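# Four arms build a three-block arch spanning two desks

## Task

Use the three blocks to make an arch over the gap between the two desks. The two identical leaning blocks must each stand upright on one of their ends (either end), resting flat, one on each desk, tilted toward one another. The third block, the keystone, must sit centred between them on their slanted upper ends, with no gap at either contact. All three blocks must lie along one line. Any number of the arms may be used.

## Robot and tools

SETUP. Four identical i2rt Big YAM arms (arm1, arm2, arm3, arm4), each with six revolute joints, a two-finger gripper and a wrist camera (armN_cam_wrist). Two fixed room cameras: cam_low and cam_low_2. Reach is roughly 1.0 m from the joint1 axis. Feet (base_link) in the scene frame, metres: arm1 (+0.378, +0.498, +0.793), arm2 (-0.376, +0.548, +0.723), arm3 (-0.379, -0.498, +0.790), arm4 (+0.378, -0.498, +0.808); each foot faces along its own +x, rotated by the given quaternion. Desk tops under the arms are at z=+0.720.

FRAMES. One shared scene frame: origin on the floor, +z up, metres. The hand point lies between the finger pads, about 1 cm short of the tips. Fingers point along the hand's +z; they open and close along its y. Quaternions are written w first: [qw, qx, qy, qz].

TOOL move. Keys arm1..arm4 (each optional) plus cameras. An arm left out receives nothing new but may keep pushing toward older targets. Each arm entry may contain:
- joints: absolute joint targets by name, radians for joint1_rad..joint6_rad, metres for gripper_m. Ranges: joint1_rad -2.879 to 2.879 (turn about foot, positive counter-clockwise seen from above, 0 = along foot +x); joint2_rad 0 to 3.141 (shoulder, 0 = upper arm backward and level, positive raises then swings forward); joint3_rad 0 to 3.019 (elbow, 0 = folded); joint4_rad -1.692 to 1.57 (hand pitch, positive tips fingers up); joint5_rad -1.57 to 1.57 (hand yaw, positive to the arm's right); joint6_rad -2.094 to 2.094 (hand roll, positive clockwise seen from behind); gripper_m 0 to 0.093 (fingertip gap).
- target: one list of seven numbers per arm, [x, y, z, qw, qx, qy, qz], an absolute hand pose in the scene frame (metres), in the same form the result's hand line prints. The hand travels in a straight line from its hand_target pose. When target is given, joints may only carry gripper_m.
- speed: top path speed in m/s, 0.002 to 0.5, default 0.25; only valid with target. Rotation is capped at twice that value in rad/s.
All motions in one call start together; all hand paths finish together, paced by the slowest. Paths last 0.5 to 10 s (cut off at 10 s); no action exceeds 15 s. Paths ignore obstacles and other arms. The hand lags, strays, may overshoot speed near full stretch, and often ends a centimetre or more off. Unknown keys make a call invalid; out-of-range values get it refused, and a refusal cancels the remaining move/wait/finished_scene calls of that reply.
cameras: list of names, or "all"; omitted/null means all, [] means none.

TOOL wait: seconds 0 to 10, plus optional cameras; commands nothing and returns the full state.
TOOL zoom_image: camera name and region [x0, y0, x1, y1] in pixels (top-left origin, at most 504x504) of that camera's latest image.
TOOL read_manual: section "licences" only; no motion.
TOOL finished_scene: scene = the current scene number; irreversible, and the arch must stand unaided.

RESULTS. Per arm: joint_positions, hand pose, hand_target (hidden when done or not commanded), joint velocities (hidden or "within noise" when idle), torques, temperatures (shown after a 5 °C change). A line "move: arm1 done; arm2 time_out" sums up each moved arm. "as last shown" lists arms not named in the action; their unprinted lines are unchanged. The "pictures" line gives image order; images may be slightly older than the state. Status words: off_target (rested short, may still push); time_out (joints keep pushing to a nearby target; on_its_own lists them; send each its reported position to relax); not_followed / "joint command not followed" / "pose unreachable" (a safety check withheld the targets, e.g. self or arm collision; the arm may retry them). on_its_own reports uncommanded behaviour; "held at" is a target, not a reading. Torques: Nm in joint order, include gravity; joints 3 and 4 wrap sign past ±28 Nm.

GRIPPER. Gripping a hard block, gripper_m reads up to 5 mm under the block width; shut on nothing 0.000-0.002. Targets about 5 mm below first-touch width give full force (about 50-64 N per pad). To release, command well above the reading.

CAUTIONS. Arms push on contact and do not stop; sustained pushing, holding loads or stretched poses heat motors. MOTOR HOT appears at 85 °C; at 100 °C the arm goes limp for 30-60 s (OVER-TEMPERATURE FAULT, keys read limit_stop_at_motor_heat; resend targets afterwards). Avoid arm-to-arm squeezing or hard hits (fingers, gripper housings and wrist cameras can still collide despite the check). Don't drop blocks, release them while moving, slam them, or knock anything out of the work area. Loose objects can get brief random shoves. Printed hand positions and wrist-camera poses carry calibration error, larger at long reach; room-camera calibration is most accurate near image centre. Waiting while thinking lets the scene run; the robots hold the last command meanwhile.

Each tool is called as name([rows], argument=value, ...), one row to a line, values as JSON.

## Session

move()

Scene clock: 0.00 s.
Joint torques (N m): no reading
Motor temperatures (°C): arm1=[28 23 20 24 23 20 19] | arm2=[27 23 23 22 22 24 22] | arm3=[30 20 20 20 20 19 21] | arm4=[27 21 22 19 21 20 23]
Heat: arm1: hottest joint1_rad 28 °C; arm2: hottest joint1_rad 27 °C; arm3: hottest joint1_rad 30 °C; arm4: hottest joint1_rad 27 °C.
Joint velocities: within noise
arm1.joint_positions: joint1_rad=+0.345 joint2_rad=+0.594 joint3_rad=+1.451 joint4_rad=-1.142 joint5_rad=-0.223 joint6_rad=-0.092 gripper_m=+0.09396
arm1.joint_status: not commanded
arm1.hand: x=+0.3091 y=+0.2772 z=+1.4129 quat_wxyz=(-0.372, -0.617, -0.506, +0.474) (m; scene frame)
arm1.hand_target: x=+0.3113 y=+0.2819 z=+1.4275 quat_wxyz=(-0.378, -0.608, -0.502, +0.486) (m; scene frame)
arm1.hand_status: not commanded
arm2.joint_positions: joint1_rad=-0.068 joint2_rad=+0.615 joint3_rad=+1.398 joint4_rad=-1.168 joint5_rad=-0.283 joint6_rad=+0.288 gripper_m=+0.09396
arm2.joint_status: not commanded
arm2.hand: x=-0.1788 y=+0.3871 z=+1.3047 quat_wxyz=(-0.558, -0.390, -0.730, +0.053) (m; scene frame)
arm2.hand_target: x=-0.1809 y=+0.3898 z=+1.3157 quat_wxyz=(-0.568, -0.385, -0.725, +0.057) (m; scene frame)
arm2.hand_status: not commanded
arm3.joint_positions: joint1_rad=+0.182 joint2_rad=+0.451 joint3_rad=+1.328 joint4_rad=-1.343 joint5_rad=-0.094 joint6_rad=+0.348 gripper_m=+0.09396
arm3.joint_status: not commanded
arm3.hand: x=-0.2874 y=-0.3491 z=+1.3304 quat_wxyz=(-0.396, +0.269, -0.807, -0.346) (m; scene frame)
arm3.hand_target: x=-0.2891 y=-0.3515 z=+1.3411 quat_wxyz=(-0.404, +0.268, -0.800, -0.352) (m; scene frame)
arm3.hand_status: not commanded
arm4.joint_positions: joint1_rad=-0.473 joint2_rad=+0.619 joint3_rad=+1.459 joint4_rad=-1.277 joint5_rad=-0.089 joint6_rad=-0.045 gripper_m=+0.09396
arm4.joint_status: not commanded
arm4.hand: x=+0.2857 y=-0.2863 z=+1.3940 quat_wxyz=(-0.288, +0.713, -0.449, -0.454) (m; scene frame)
arm4.hand_target: x=+0.2869 y=-0.2896 z=+1.4066 quat_wxyz=(-0.296, +0.707, -0.445, -0.463) (m; scene frame)
arm4.hand_status: not commanded
pictures: arm1_cam_wrist, arm2_cam_wrist, arm3_cam_wrist, arm4_cam_wrist, cam_low, cam_low_2
camera_calibration:
arm1_cam_wrist: T_world_to_cam=[[-0.979312, 0.20188, -0.0138761, 0.269016], [0.171285, 0.790478, -0.588052, 0.558534], [-0.107747, -0.578263, -0.808704, 1.45807], [0, 0, 0, 1]] pos_world=[0.324885, 0.347329, 1.51132]
arm2_cam_wrist: T_world_to_cam=[[-0.656883, -0.658749, -0.366817, 0.613687], [-0.450252, 0.732945, -0.509965, 0.312252], [0.604795, -0.169827, -0.778062, 1.3073], [0, 0, 0, 1]] pos_world=[-0.246938, 0.397417, 1.40151]
arm3_cam_wrist: T_world_to_cam=[[0.700601, -0.624013, -0.346072, 0.443666], [-0.711838, -0.577602, -0.399578, 0.128667], [0.0494503, 0.526292, -0.848865, 1.45061], [0, 0, 0, 1]] pos_world=[-0.290976, -0.412273, 1.43633]
arm4_cam_wrist: T_world_to_cam=[[0.904997, 0.425235, 0.0124674, -0.154502], [0.378239, -0.790874, -0.481097, 0.340013], [-0.194719, 0.440107, -0.876579, 1.52882], [0, 0, 0, 1]] pos_world=[0.308907, -0.338236, 1.50563]

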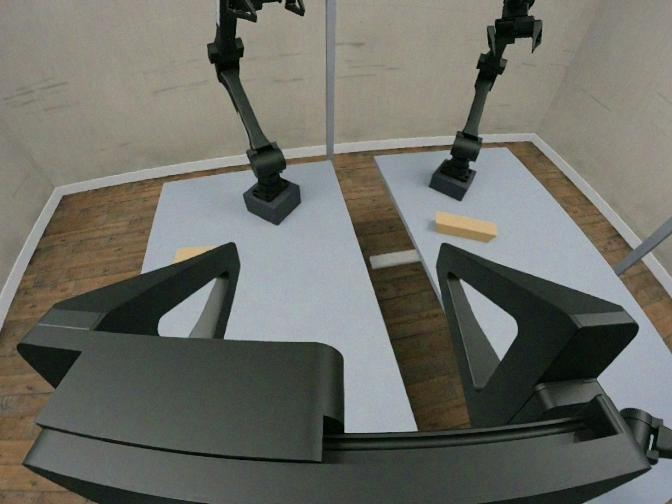

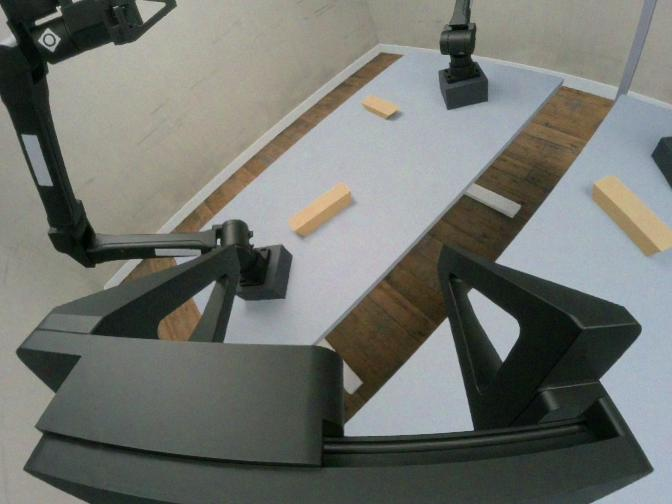

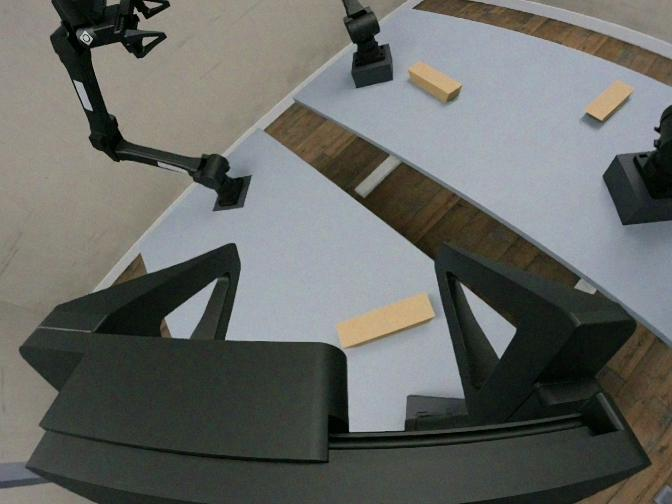

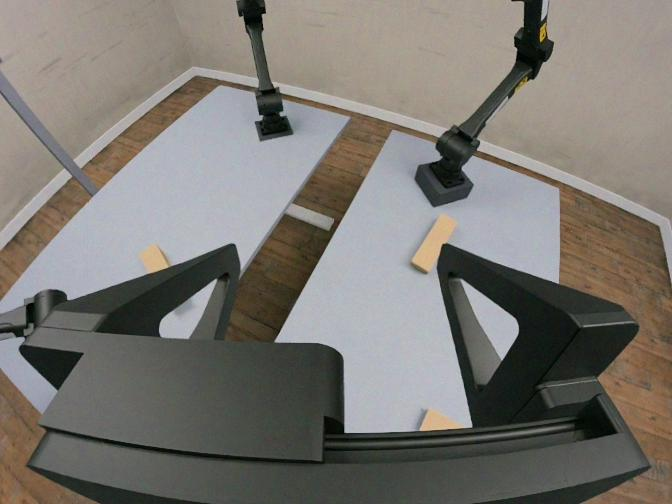

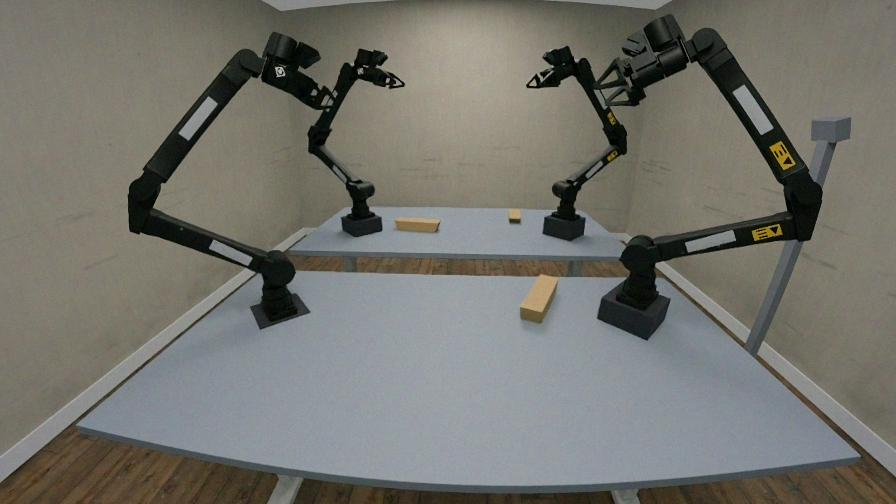

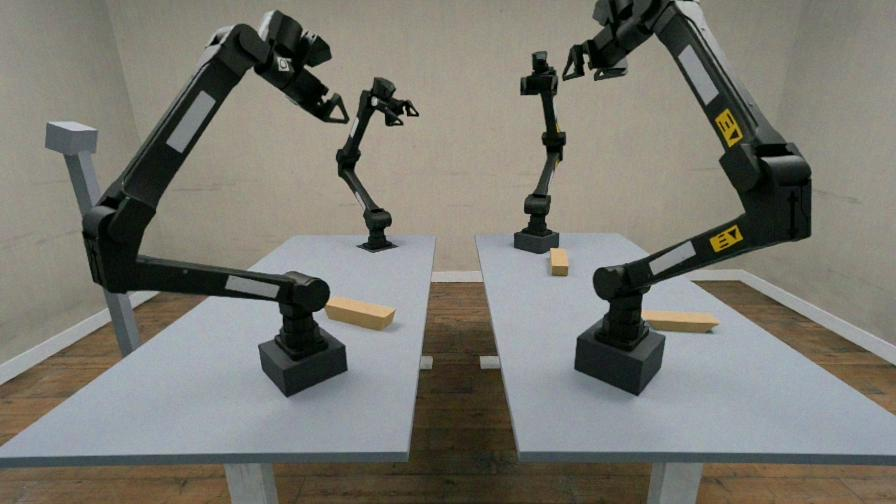

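zoom_image(camera="cam_low_2", region=[300, 270, 420, 350])

zoom_image(camera="cam_low_2", region=[620, 280, 740, 360])

zoom_image(camera="cam_low", region=[380, 190, 560, 340])

zoom_image(camera="arm2_cam_wrist", region=[270, 70, 430, 250])

zoom_image(camera="arm2_cam_wrist", region=[550, 140, 672, 280])

zoom_image(camera="arm3_cam_wrist", region=[320, 50, 660, 360])

zoom_image(camera="arm4_cam_wrist", region=[380, 200, 500, 300])

zoom_image(camera="arm1_cam_wrist", region=[410, 190, 520, 270])

Scaled by 4.200 from the camera's 896x504 image, which has a finer 1280x720 frame.

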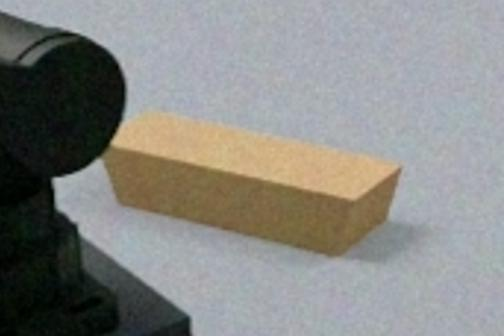

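Scaled by 4.200 from the camera's 896x504 image, which has a finer 1280x720 frame.

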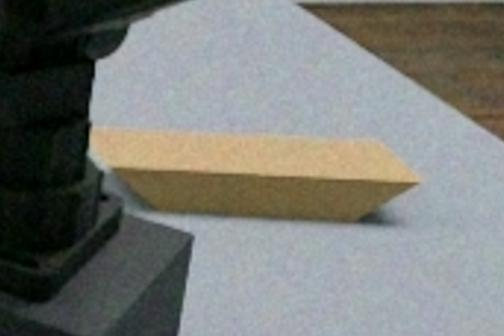

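Scaled by 2.800 from the camera's 896x504 image, which has a finer 1280x720 frame.

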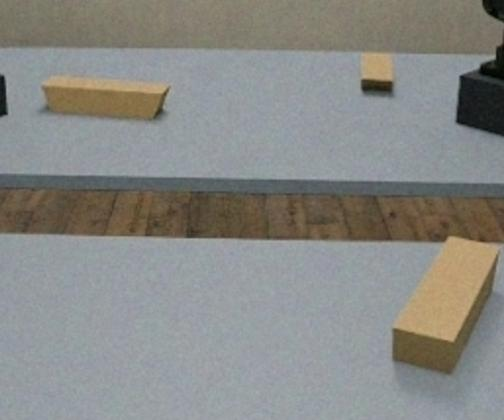

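Scaled by 2.800 from the camera's 672x504 image, which has a finer 960x720 frame.

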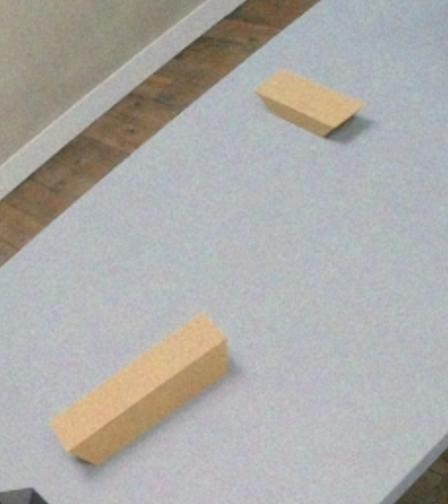

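Scaled by 3.600 from the camera's 672x504 image, which has a finer 960x720 frame.

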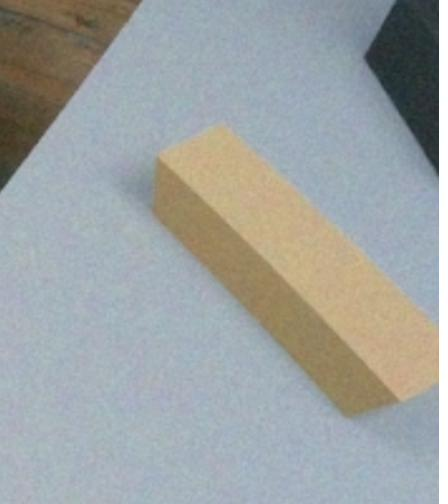

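Scaled by 1.482 from the camera's 672x504 image, which has a finer 960x720 frame.

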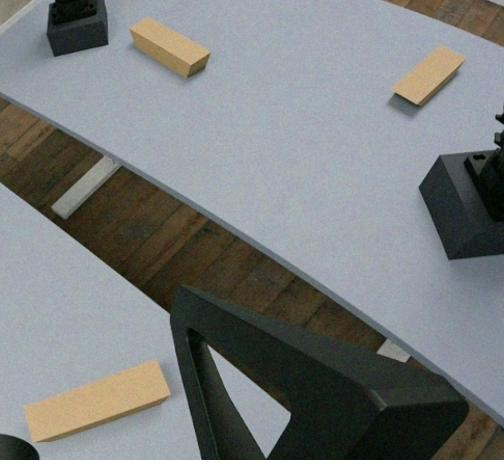

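Scaled by 4.200 from the camera's 672x504 image, which has a finer 960x720 frame.

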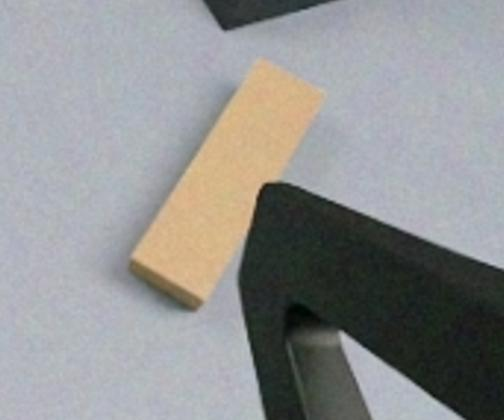

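Scaled by 4.582 from the camera's 672x504 image, which has a finer 960x720 frame.

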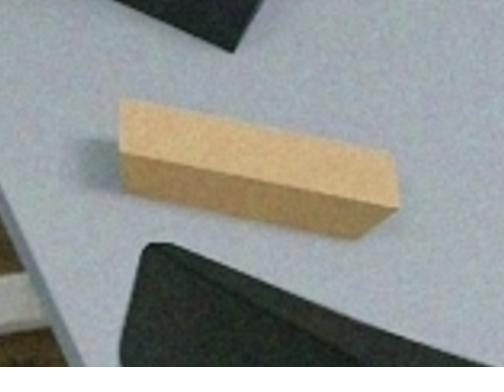

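move(arm3={"target":[-0.278,-0.267,0.98,0,0.225,0.974,0],"speed":0.3,"joints":{"gripper_m":0.08}}, arm1={"target":[0.48,0.21,0.98,0,0.749,0.663,0],"speed":0.3,"joints":{"gripper_m":0.08}}, arm4={"target":[0.62,-0.38,0.98,0,0.1045,0.9945,0],"speed":0.3,"joints":{"gripper_m":0.08}})

Scene clock: 38.97 s.
Joint torques (N m): arm1=[1.26 -5.13 10.43 0.38 -0.13 0.04] | arm2=[-1.2 3.78 9.95 1.55 -0.07 -0.1] | arm3=[-0.32 -2.78 7.68 -0.01 -0.05 0.29] | arm4=[0.91 -6.3 9.28 0.98 0.14 0.12]
Motor temperatures (°C): arm1=[28 23 23 24 23 20 19] | arm2=[27 23 30 22 22 24 22] | arm3=[30 20 23 20 20 19 21] | arm4=[27 21 26 19 21 20 23]
move: arm1 done; arm3 off_target; arm4 off_target
arm1.joint_positions: joint1_rad=+1.130 joint2_rad=+1.149 joint3_rad=+0.967 joint4_rad=-1.395 joint5_rad=+0.004 joint6_rad=+0.454 gripper_m=+0.08012
arm1.joint_status: all done
arm1.hand: x=+0.4751 y=+0.2115 z=+0.9832 quat_wxyz=(+0.001, -0.749, -0.663, -0.001) (m; scene frame)
arm1.hand_target: x=+0.4806 y=+0.2107 z=+0.9813 quat_wxyz=(-0.002, -0.747, -0.665, -0.001) (m; scene frame)
arm1.hand_status: done (0.006 m and 0.2 deg from the pose sent, 0.470 m and 74.2 deg at the start)
arm2: as last shown
arm3.joint_positions: joint1_rad=+0.429 joint2_rad=+0.988 joint3_rad=+0.876 joint4_rad=-1.454 joint5_rad=+0.003 joint6_rad=+1.600 gripper_m=+0.08008
arm3.joint_status: all done
arm3.hand: x=-0.2824 y=-0.2665 z=+0.9856 quat_wxyz=(-0.001, -0.208, -0.978, -0.002) (m; scene frame)
arm3.hand_target: x=-0.2793 y=-0.2670 z=+0.9813 quat_wxyz=(+0.001, -0.221, -0.975, -0.001) (m; scene frame)
arm3.hand_status: off_target (0.007 m and 2.1 deg from the pose sent, 0.360 m and 87.0 deg at the start)
arm4.joint_positions: joint1_rad=-1.925 joint2_rad=+1.052 joint3_rad=+0.849 joint4_rad=-1.395 joint5_rad=-0.010 joint6_rad=+0.644 gripper_m=+0.08012
arm4.joint_status: all done
arm4.hand: x=+0.6098 y=-0.3802 z=+0.9786 quat_wxyz=(+0.014, -0.090, -0.996, +0.003) (m; scene frame)
arm4.hand_target: x=+0.6180 y=-0.3797 z=+0.9810 quat_wxyz=(+0.005, -0.102, -0.995, -0.001) (m; scene frame)
arm4.hand_status: off_target (0.010 m and 2.3 deg from the pose sent, 0.540 m and 136.3 deg at the start)
pictures: arm1_cam_wrist, arm2_cam_wrist, arm3_cam_wrist, arm4_cam_wrist, cam_low, cam_low_2
camera_calibration:
arm1_cam_wrist: T_world_to_cam=[[-0.988346, 0.151299, -0.0167478, 0.456701], [0.108554, 0.777664, 0.619237, -0.825041], [0.106714, 0.610203, -0.785025, 0.713908], [0, 0, 0, 1]]
arm2_cam_wrist: T_world_to_cam=[[-0.656883, -0.658749, -0.366817, 0.613687], [-0.450252, 0.732945, -0.509965, 0.312252], [0.604795, -0.169827, -0.778062, 1.3073], [0, 0, 0, 1]]
arm3_cam_wrist: T_world_to_cam=[[-0.411863, -0.911231, 0.00522928, -0.364544], [-0.736026, 0.336045, 0.587656, -0.694247], [-0.537247, 0.238185, -0.809094, 0.832536], [0, 0, 0, 1]]
arm4_cam_wrist: T_world_to_cam=[[-0.172813, -0.984824, 0.0160377, -0.284998], [-0.776178, 0.146189, 0.613333, -0.0674115], [-0.606369, 0.0935438, -0.789662, 1.30335], [0, 0, 0, 1]]

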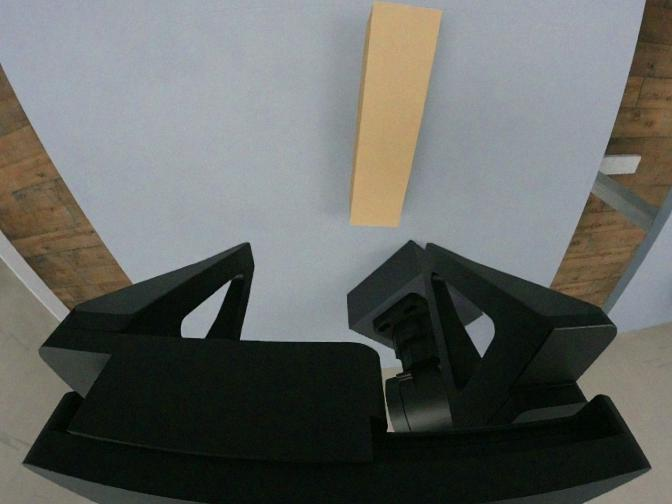

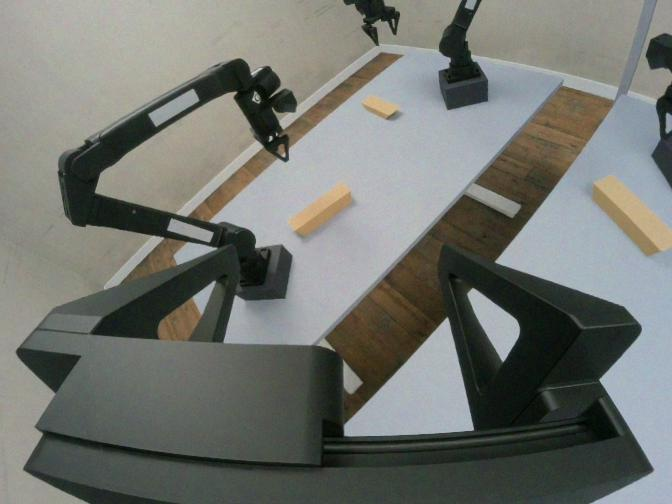

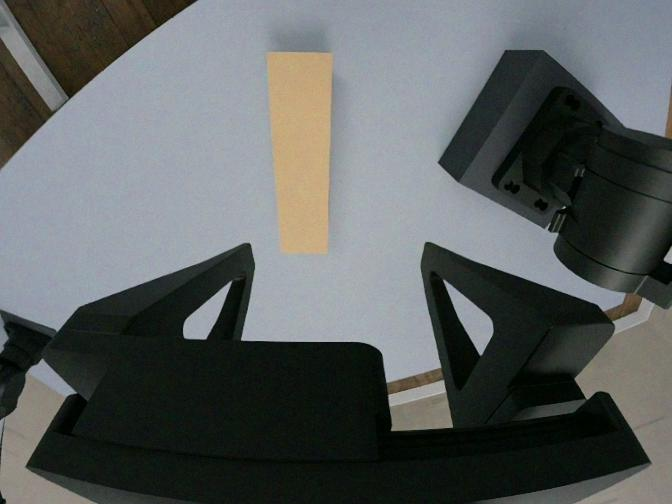

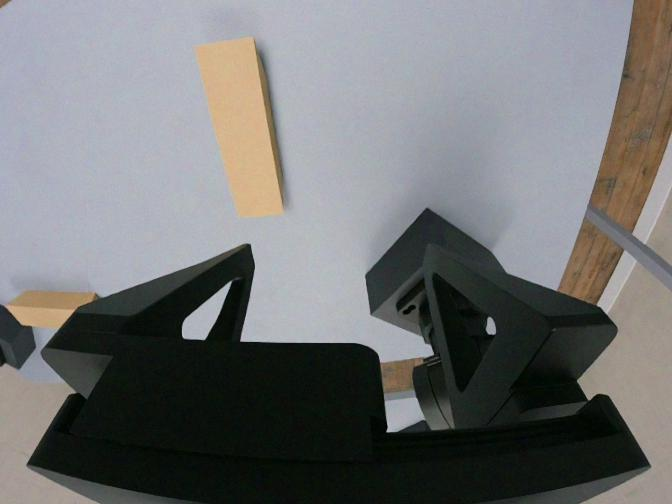

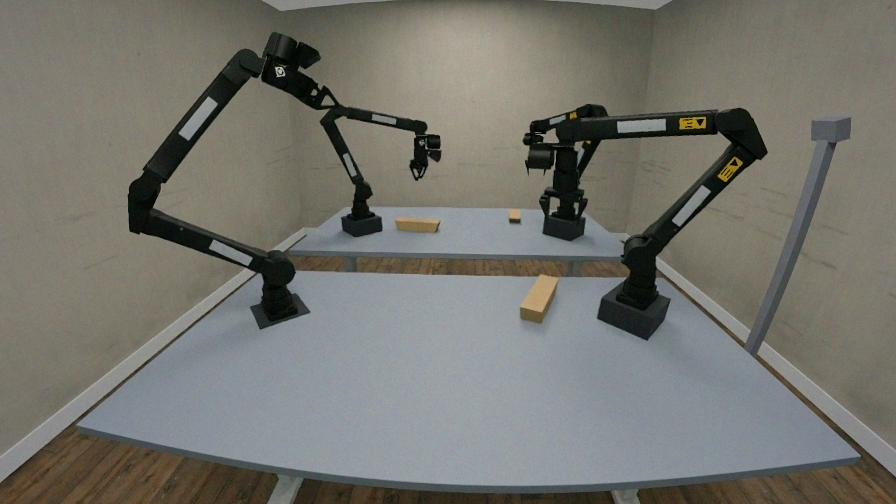

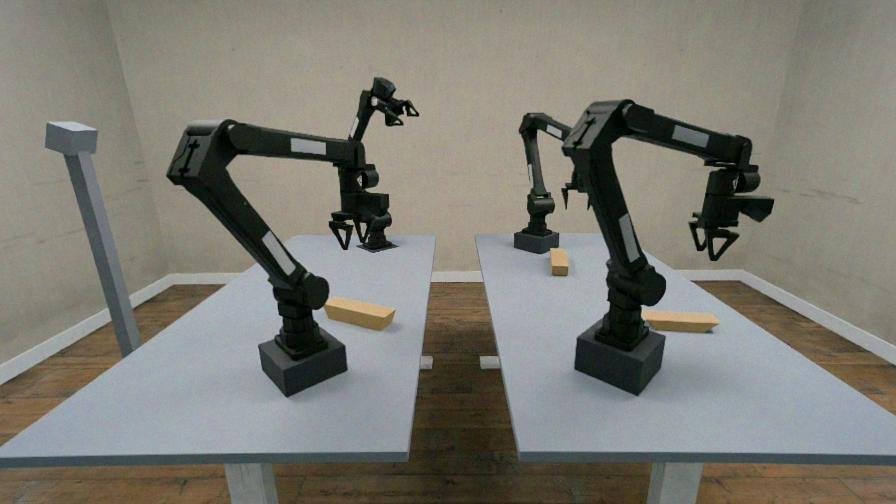

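zoom_image(camera="arm3_cam_wrist", region=[220, 30, 380, 270])

zoom_image(camera="arm1_cam_wrist", region=[310, 0, 470, 240])

zoom_image(camera="arm4_cam_wrist", region=[160, 20, 320, 230])

Scaled by 2.100 from the camera's 672x504 image, which has a finer 960x720 frame.

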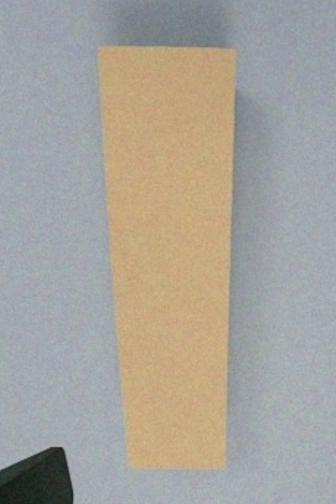

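Scaled by 2.100 from the camera's 672x504 image, which has a finer 960x720 frame.

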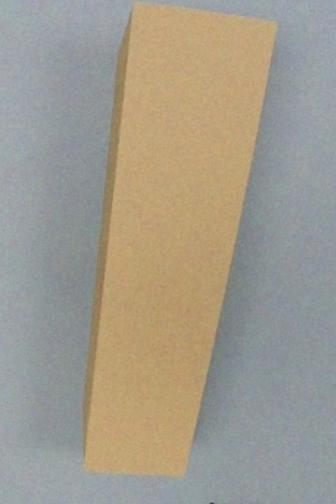

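Scaled by 2.400 from the camera's 672x504 image, which has a finer 960x720 frame.

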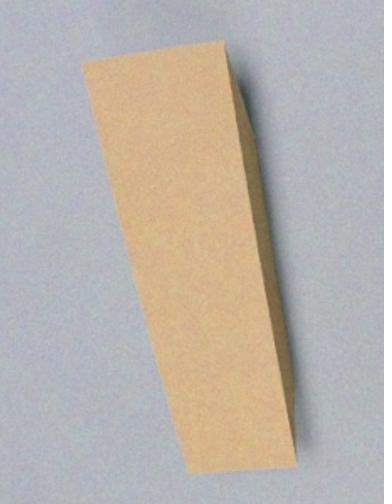

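move(arm3={"target":[-0.312,-0.206,0.85,-0.1269,0.2314,0.9640,0.0305]}, arm1={"target":[0.432,0.244,0.85,-0.0821,0.7704,0.6239,0.1014]}, arm4={"target":[0.626,-0.280,0.85,0,0.061,0.998,0]})

Scene clock: 53.27 s.
Joint torques (N m): arm1=[-1.08 -5.48 8.27 -0.05 -0.18 -0.16] | arm2=[-0.91 3.49 9.99 1.52 -0.09 -0.08] | arm3=[1.96 -5.3 6.57 0.14 -0.21 0.31] | arm4=[2.73 -9.05 7.94 0.98 0.16 0.13]
move: arm1 done; arm3 done; arm4 done
arm1.joint_positions: joint1_rad=+0.965 joint2_rad=+1.349 joint3_rad=+0.740 joint4_rad=-1.202 joint5_rad=-0.077 joint6_rad=+0.368 gripper_m=+0.08012
arm1.hand: x=+0.4339 y=+0.2439 z=+0.8523 quat_wxyz=(+0.083, -0.771, -0.624, -0.094) (m; scene frame)
arm1.hand_target: x=+0.4312 y=+0.2418 z=+0.8499 quat_wxyz=(+0.080, -0.772, -0.623, -0.096) (m; scene frame)
arm1.hand_status: done (0.003 m and 0.9 deg from the pose sent, 0.144 m and 15.7 deg at the start)
arm2: as last shown
arm3.joint_positions: joint1_rad=+0.432 joint2_rad=+1.253 joint3_rad=+0.680 joint4_rad=-0.966 joint5_rad=-0.248 joint6_rad=+1.661 gripper_m=+0.08008
arm3.hand: x=-0.3055 y=-0.2075 z=+0.8543 quat_wxyz=(+0.120, -0.232, -0.965, -0.034) (m; scene frame)
arm3.hand_target: x=-0.3107 y=-0.2067 z=+0.8500 quat_wxyz=(+0.123, -0.231, -0.965, -0.030) (m; scene frame)
arm3.hand_status: done (0.008 m and 0.9 deg from the pose sent, 0.151 m and 15.4 deg at the start)
arm4.joint_positions: joint1_rad=-1.678 joint2_rad=+1.387 joint3_rad=+0.747 joint4_rad=-0.950 joint5_rad=-0.003 joint6_rad=+0.829 gripper_m=+0.08012
arm4.hand: x=+0.6210 y=-0.2886 z=+0.8494 quat_wxyz=(+0.008, -0.060, -0.998, +0.006) (m; scene frame)
arm4.hand_target: x=+0.6257 y=-0.2805 z=+0.8501 quat_wxyz=(+0.001, -0.061, -0.998, +0.001) (m; scene frame)
arm4.hand_status: done (0.010 m and 1.1 deg from the pose sent, 0.164 m and 3.7 deg at the start)
pictures: arm1_cam_wrist, arm2_cam_wrist, arm3_cam_wrist, arm4_cam_wrist, cam_low, cam_low_2
camera_calibration:
arm1_cam_wrist: T_world_to_cam=[[-0.970858, 0.239657, 0.000236591, 0.36525], [0.146315, 0.591943, 0.792588, -0.883545], [0.189809, 0.769525, -0.609758, 0.371502], [0, 0, 0, 1]]
arm2_cam_wrist: T_world_to_cam=[[-0.656883, -0.658749, -0.366817, 0.613687], [-0.450252, 0.732945, -0.509965, 0.312252], [0.604795, -0.169827, -0.778062, 1.3073], [0, 0, 0, 1]]
arm3_cam_wrist: T_world_to_cam=[[-0.458778, -0.88855, 0.00108892, -0.325735], [-0.565788, 0.293073, 0.770709, -0.767249], [-0.685133, 0.352968, -0.637187, 0.531562], [0, 0, 0, 1]]
arm4_cam_wrist: T_world_to_cam=[[-0.112625, -0.993418, 0.0208722, -0.234742], [-0.790844, 0.102336, 0.603401, 0.0119489], [-0.601566, 0.0514513, -0.797165, 1.19078], [0, 0, 0, 1]]

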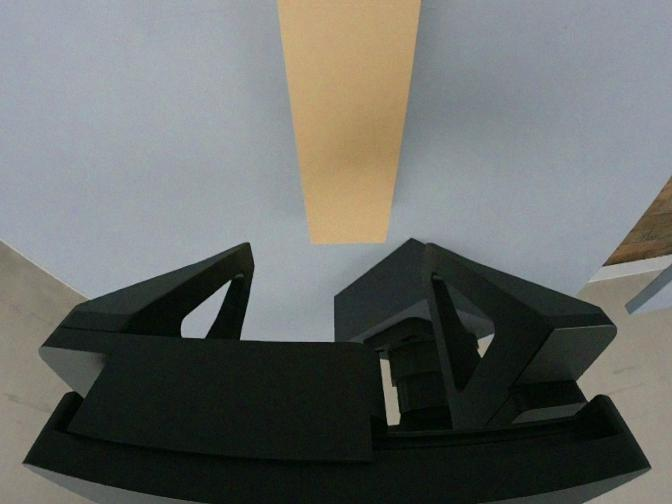

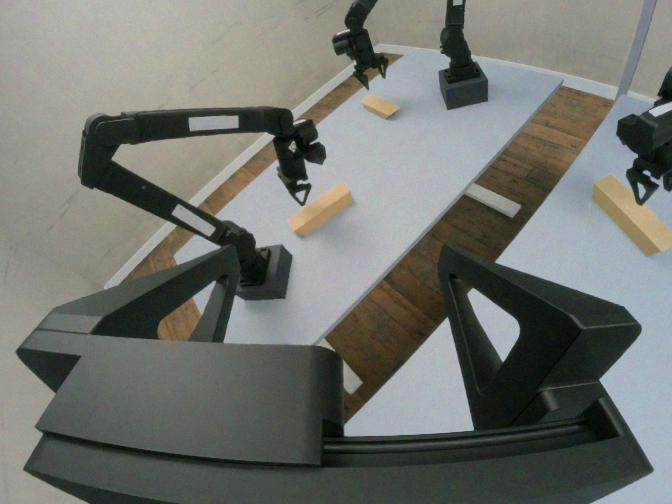

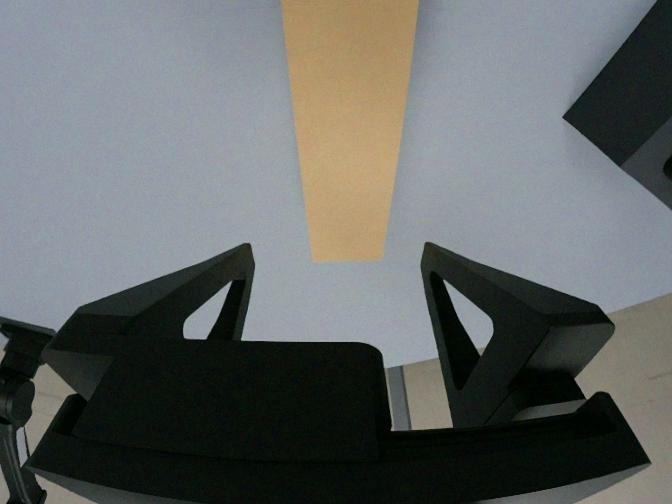

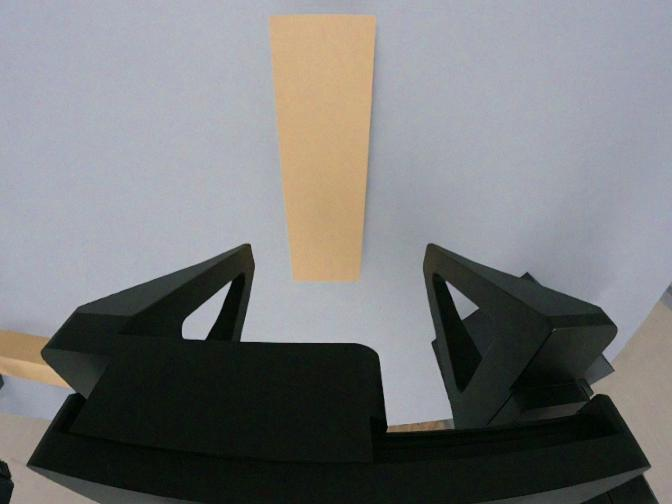

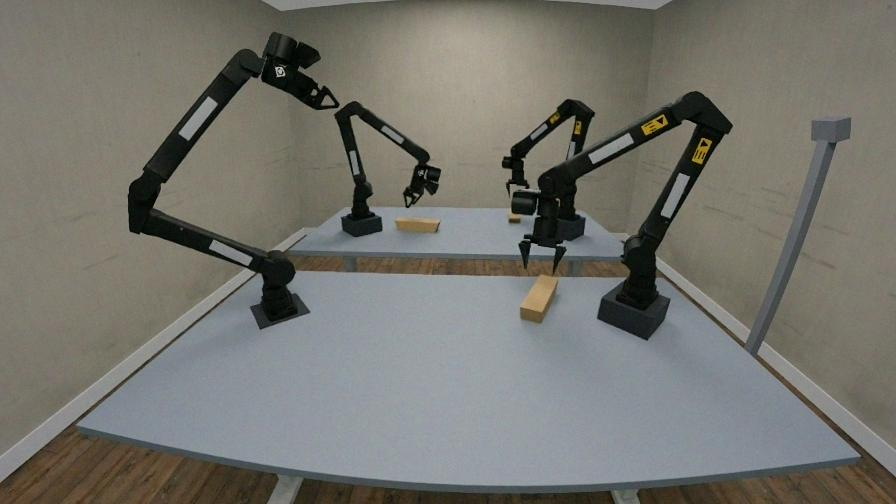

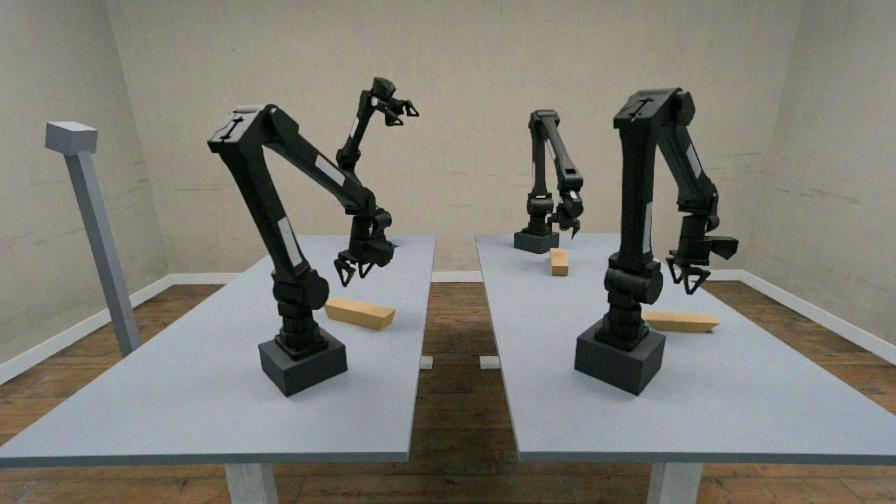

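move(arm3={"target":[-0.317,-0.213,0.743,-0.1269,0.2314,0.9640,0.0305],"speed":0.12,"joints":{"gripper_m":0.093}}, arm1={"target":[0.421,0.246,0.744,-0.0821,0.7704,0.6239,0.1014],"speed":0.12,"joints":{"gripper_m":0.093}}, arm4={"target":[0.628,-0.270,0.738,0,0.061,0.998,0],"speed":0.12,"joints":{"gripper_m":0.093}})

Scene clock: 56.90 s.
Joint torques (N m): arm1=[-1.08 -6.36 5.23 -0.08 -0.09 -0.15] | arm2=[-0.73 3.66 9.98 1.55 -0.08 -0.1] | arm3=[2.55 -6.3 4.22 0.08 -0.22 0.27] | arm4=[2.73 -10.87 5.14 1.05 0.15 0.12]
move: arm1 done; arm3 done; arm4 done
arm1.joint_positions: joint1_rad=+0.928 joint2_rad=+1.602 joint3_rad=+0.628 joint4_rad=-0.844 joint5_rad=-0.077 joint6_rad=+0.327 gripper_m=+0.09288
arm1.joint_status: all done
arm1.hand: x=+0.4245 y=+0.2451 z=+0.7473 quat_wxyz=(+0.082, -0.769, -0.626, -0.099) (m; scene frame)
arm1.hand_target: x=+0.4210 y=+0.2460 z=+0.7440 quat_wxyz=(+0.082, -0.771, -0.624, -0.101) (m; scene frame)
arm1.hand_status: done (0.005 m and 0.4 deg from the pose sent, 0.109 m and 0.9 deg at the start)
arm2: as last shown
arm3.joint_positions: joint1_rad=+0.439 joint2_rad=+1.511 joint3_rad=+0.539 joint4_rad=-0.562 joint5_rad=-0.255 joint6_rad=+1.669 gripper_m=+0.09292
arm3.joint_status: all done
arm3.hand: x=-0.3109 y=-0.2117 z=+0.7472 quat_wxyz=(+0.124, -0.232, -0.964, -0.036) (m; scene frame)
arm3.hand_target: x=-0.3168 y=-0.2129 z=+0.7431 quat_wxyz=(+0.127, -0.231, -0.964, -0.031) (m; scene frame)
arm3.hand_status: done (0.008 m and 0.7 deg from the pose sent, 0.112 m and 0.9 deg at the start)
arm4.joint_positions: joint1_rad=-1.661 joint2_rad=+1.678 joint3_rad=+0.680 joint4_rad=-0.579 joint5_rad=-0.003 joint6_rad=+0.849 gripper_m=+0.09288
arm4.joint_status: all done
arm4.hand: x=+0.6281 y=-0.2748 z=+0.7411 quat_wxyz=(+0.003, -0.061, -0.998, +0.001) (m; scene frame)
arm4.hand_target: x=+0.6282 y=-0.2697 z=+0.7382 quat_wxyz=(+0.000, -0.061, -0.998, -0.001) (m; scene frame)
arm4.hand_status: done (0.006 m and 0.3 deg from the pose sent, 0.113 m and 1.1 deg at the start)
pictures: arm1_cam_wrist, arm2_cam_wrist, arm3_cam_wrist, arm4_cam_wrist, cam_low, cam_low_2
camera_calibration:
arm1_cam_wrist: T_world_to_cam=[[-0.971568, 0.236645, -0.00742134, 0.362673], [0.137134, 0.588014, 0.797141, -0.798259], [0.193003, 0.773459, -0.603747, 0.30148], [0, 0, 0, 1]]
arm2_cam_wrist: T_world_to_cam=[[-0.656883, -0.658749, -0.366817, 0.613687], [-0.450252, 0.732945, -0.509965, 0.312252], [0.604795, -0.169827, -0.778062, 1.3073], [0, 0, 0, 1]]
arm3_cam_wrist: T_world_to_cam=[[-0.459039, -0.888416, -0.000276246, -0.330804], [-0.56063, 0.289432, 0.775837, -0.689514], [-0.689186, 0.356294, -0.630933, 0.455881], [0, 0, 0, 1]]
arm4_cam_wrist: T_world_to_cam=[[-0.115162, -0.993287, 0.0108805, -0.208927], [-0.796897, 0.0989208, 0.595961, 0.0898641], [-0.593037, 0.0599616, -0.802939, 1.1093], [0, 0, 0, 1]]

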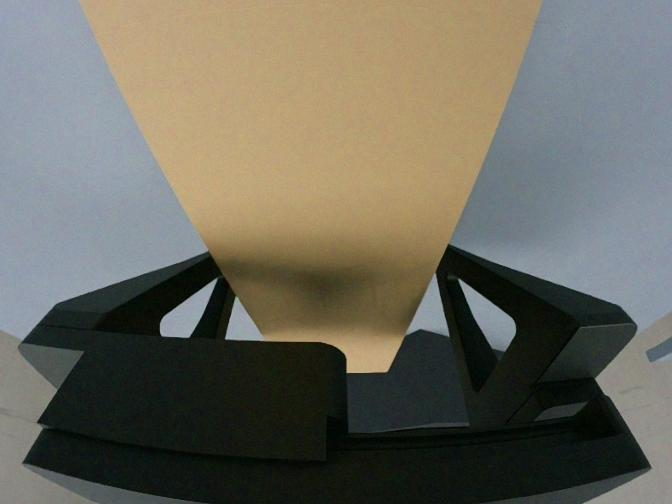

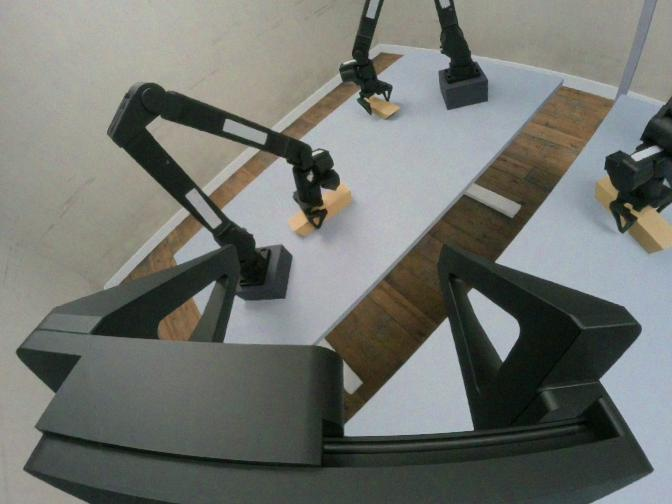

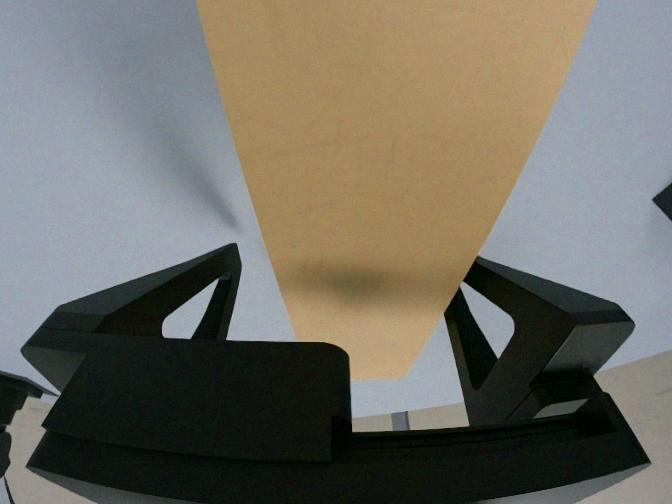

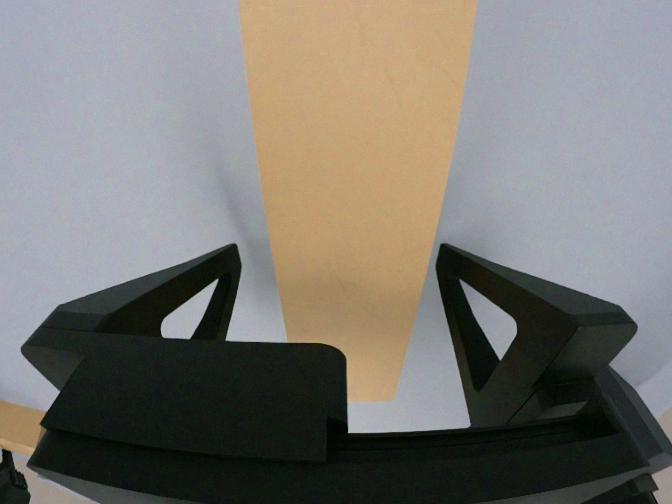

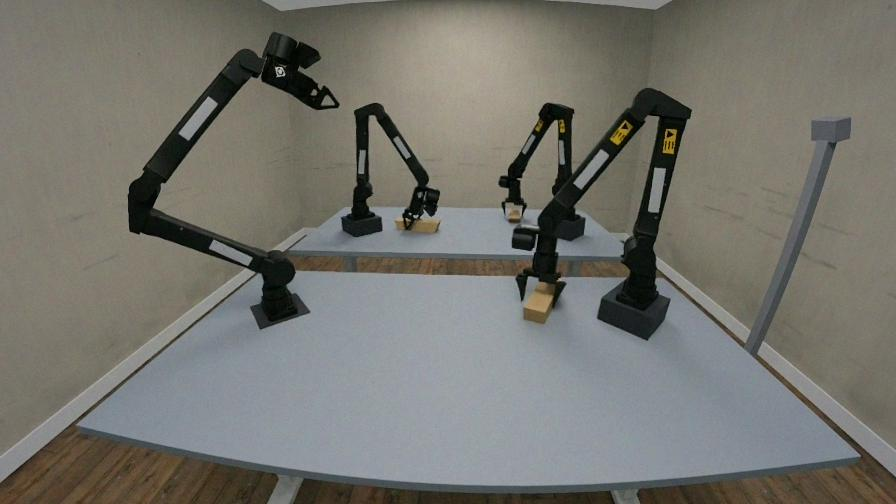

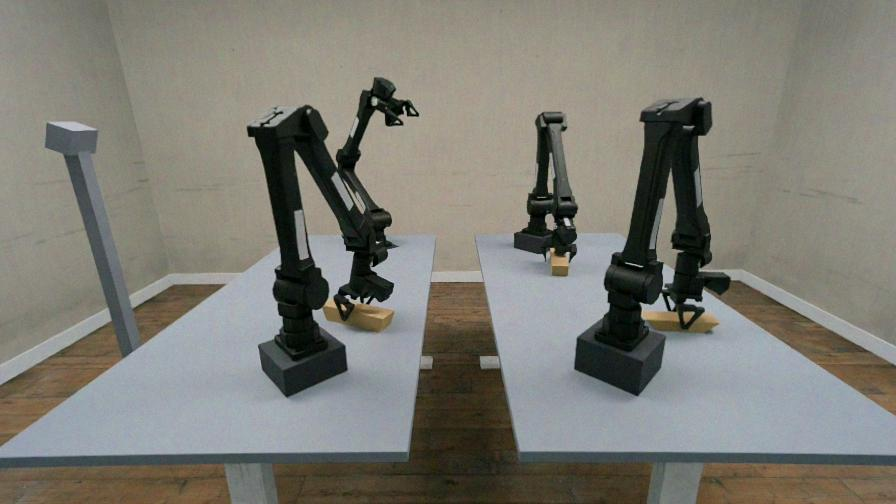

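move(arm3={"joints":{"gripper_m":0.054}}, arm1={"joints":{"gripper_m":0.054}}, arm4={"joints":{"gripper_m":0.054}}, cameras=["arm1_cam_wrist","arm3_cam_wrist","arm4_cam_wrist"])

Scene clock: 59.33 s.
Joint torques (N m): arm1=[-1.08 -6.3 5.23 -0.09 -0.05 -0.15] | arm2=[-1.03 3.72 9.92 1.5 -0.09 -0.1] | arm3=[2.02 -6.01 4.66 0.16 -0.18 0.29] | arm4=[2.78 -10.87 5.2 1.01 0.07 0.12]
move: arm1 off_target; arm3 off_target; arm4 off_target
arm1.joint_positions: joint1_rad=+0.928 joint2_rad=+1.602 joint3_rad=+0.628 joint4_rad=-0.844 joint5_rad=-0.086 joint6_rad=+0.321 gripper_m=+0.05917
arm1.joint_status: gripper_m off_target (ended at +0.05921, target +0.05400)
arm1.hand: x=+0.4261 y=+0.2453 z=+0.7474 quat_wxyz=(+0.079, -0.768, -0.628, -0.103) (m; scene frame)
arm2: as last shown
arm3.joint_positions: joint1_rad=+0.440 joint2_rad=+1.512 joint3_rad=+0.534 joint4_rad=-0.562 joint5_rad=-0.257 joint6_rad=+1.672 gripper_m=+0.06081
arm3.joint_status: gripper_m off_target (ended at +0.06083, target +0.05400)
arm3.hand: x=-0.3124 y=-0.2144 z=+0.7459 quat_wxyz=(+0.125, -0.233, -0.964, -0.033) (m; scene frame)
arm4.joint_positions: joint1_rad=-1.661 joint2_rad=+1.678 joint3_rad=+0.679 joint4_rad=-0.579 joint5_rad=+0.007 joint6_rad=+0.851 gripper_m=+0.05884
arm4.joint_status: gripper_m off_target (ended at +0.05887, target +0.05400)
arm4.hand: x=+0.6288 y=-0.2762 z=+0.7410 quat_wxyz=(+0.000, -0.061, -0.998, +0.005) (m; scene frame)
pictures: arm1_cam_wrist, arm3_cam_wrist, arm4_cam_wrist
camera_calibration:
arm1_cam_wrist: T_world_to_cam=[[-0.97231, 0.233054, -0.0173203, 0.372751], [0.126664, 0.587829, 0.799007, -0.795571], [0.196393, 0.774689, -0.601072, 0.297377], [0, 0, 0, 1]]
arm3_cam_wrist: T_world_to_cam=[[-0.461268, -0.887236, 0.00673539, -0.339622], [-0.55674, 0.29534, 0.776411, -0.686472], [-0.690849, 0.354384, -0.63019, 0.453518], [0, 0, 0, 1]]
arm4_cam_wrist: T_world_to_cam=[[-0.116711, -0.993011, 0.017569, -0.214206], [-0.800047, 0.104484, 0.59077, 0.0980459], [-0.588476, 0.0548933, -0.806649, 1.10817], [0, 0, 0, 1]]

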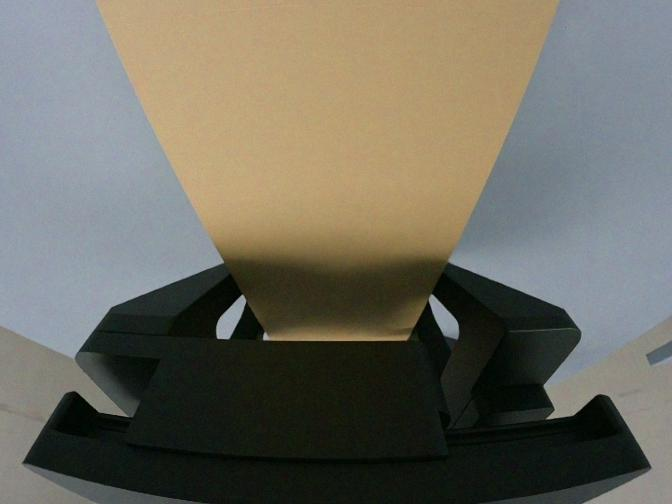

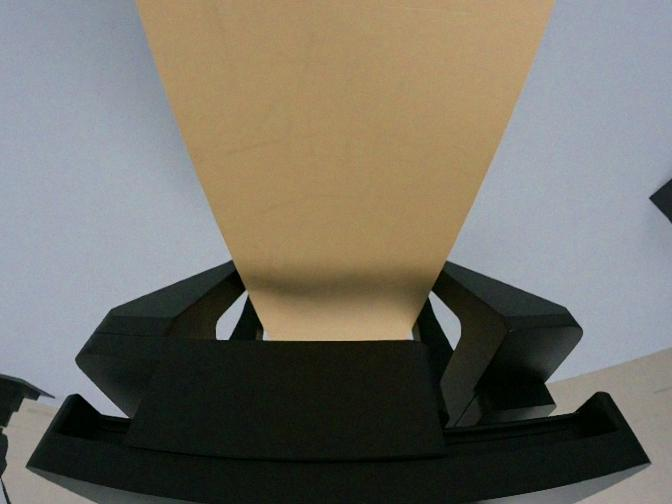

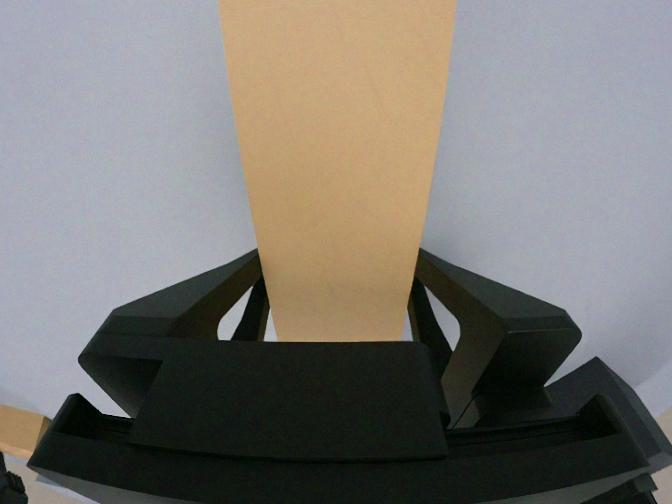

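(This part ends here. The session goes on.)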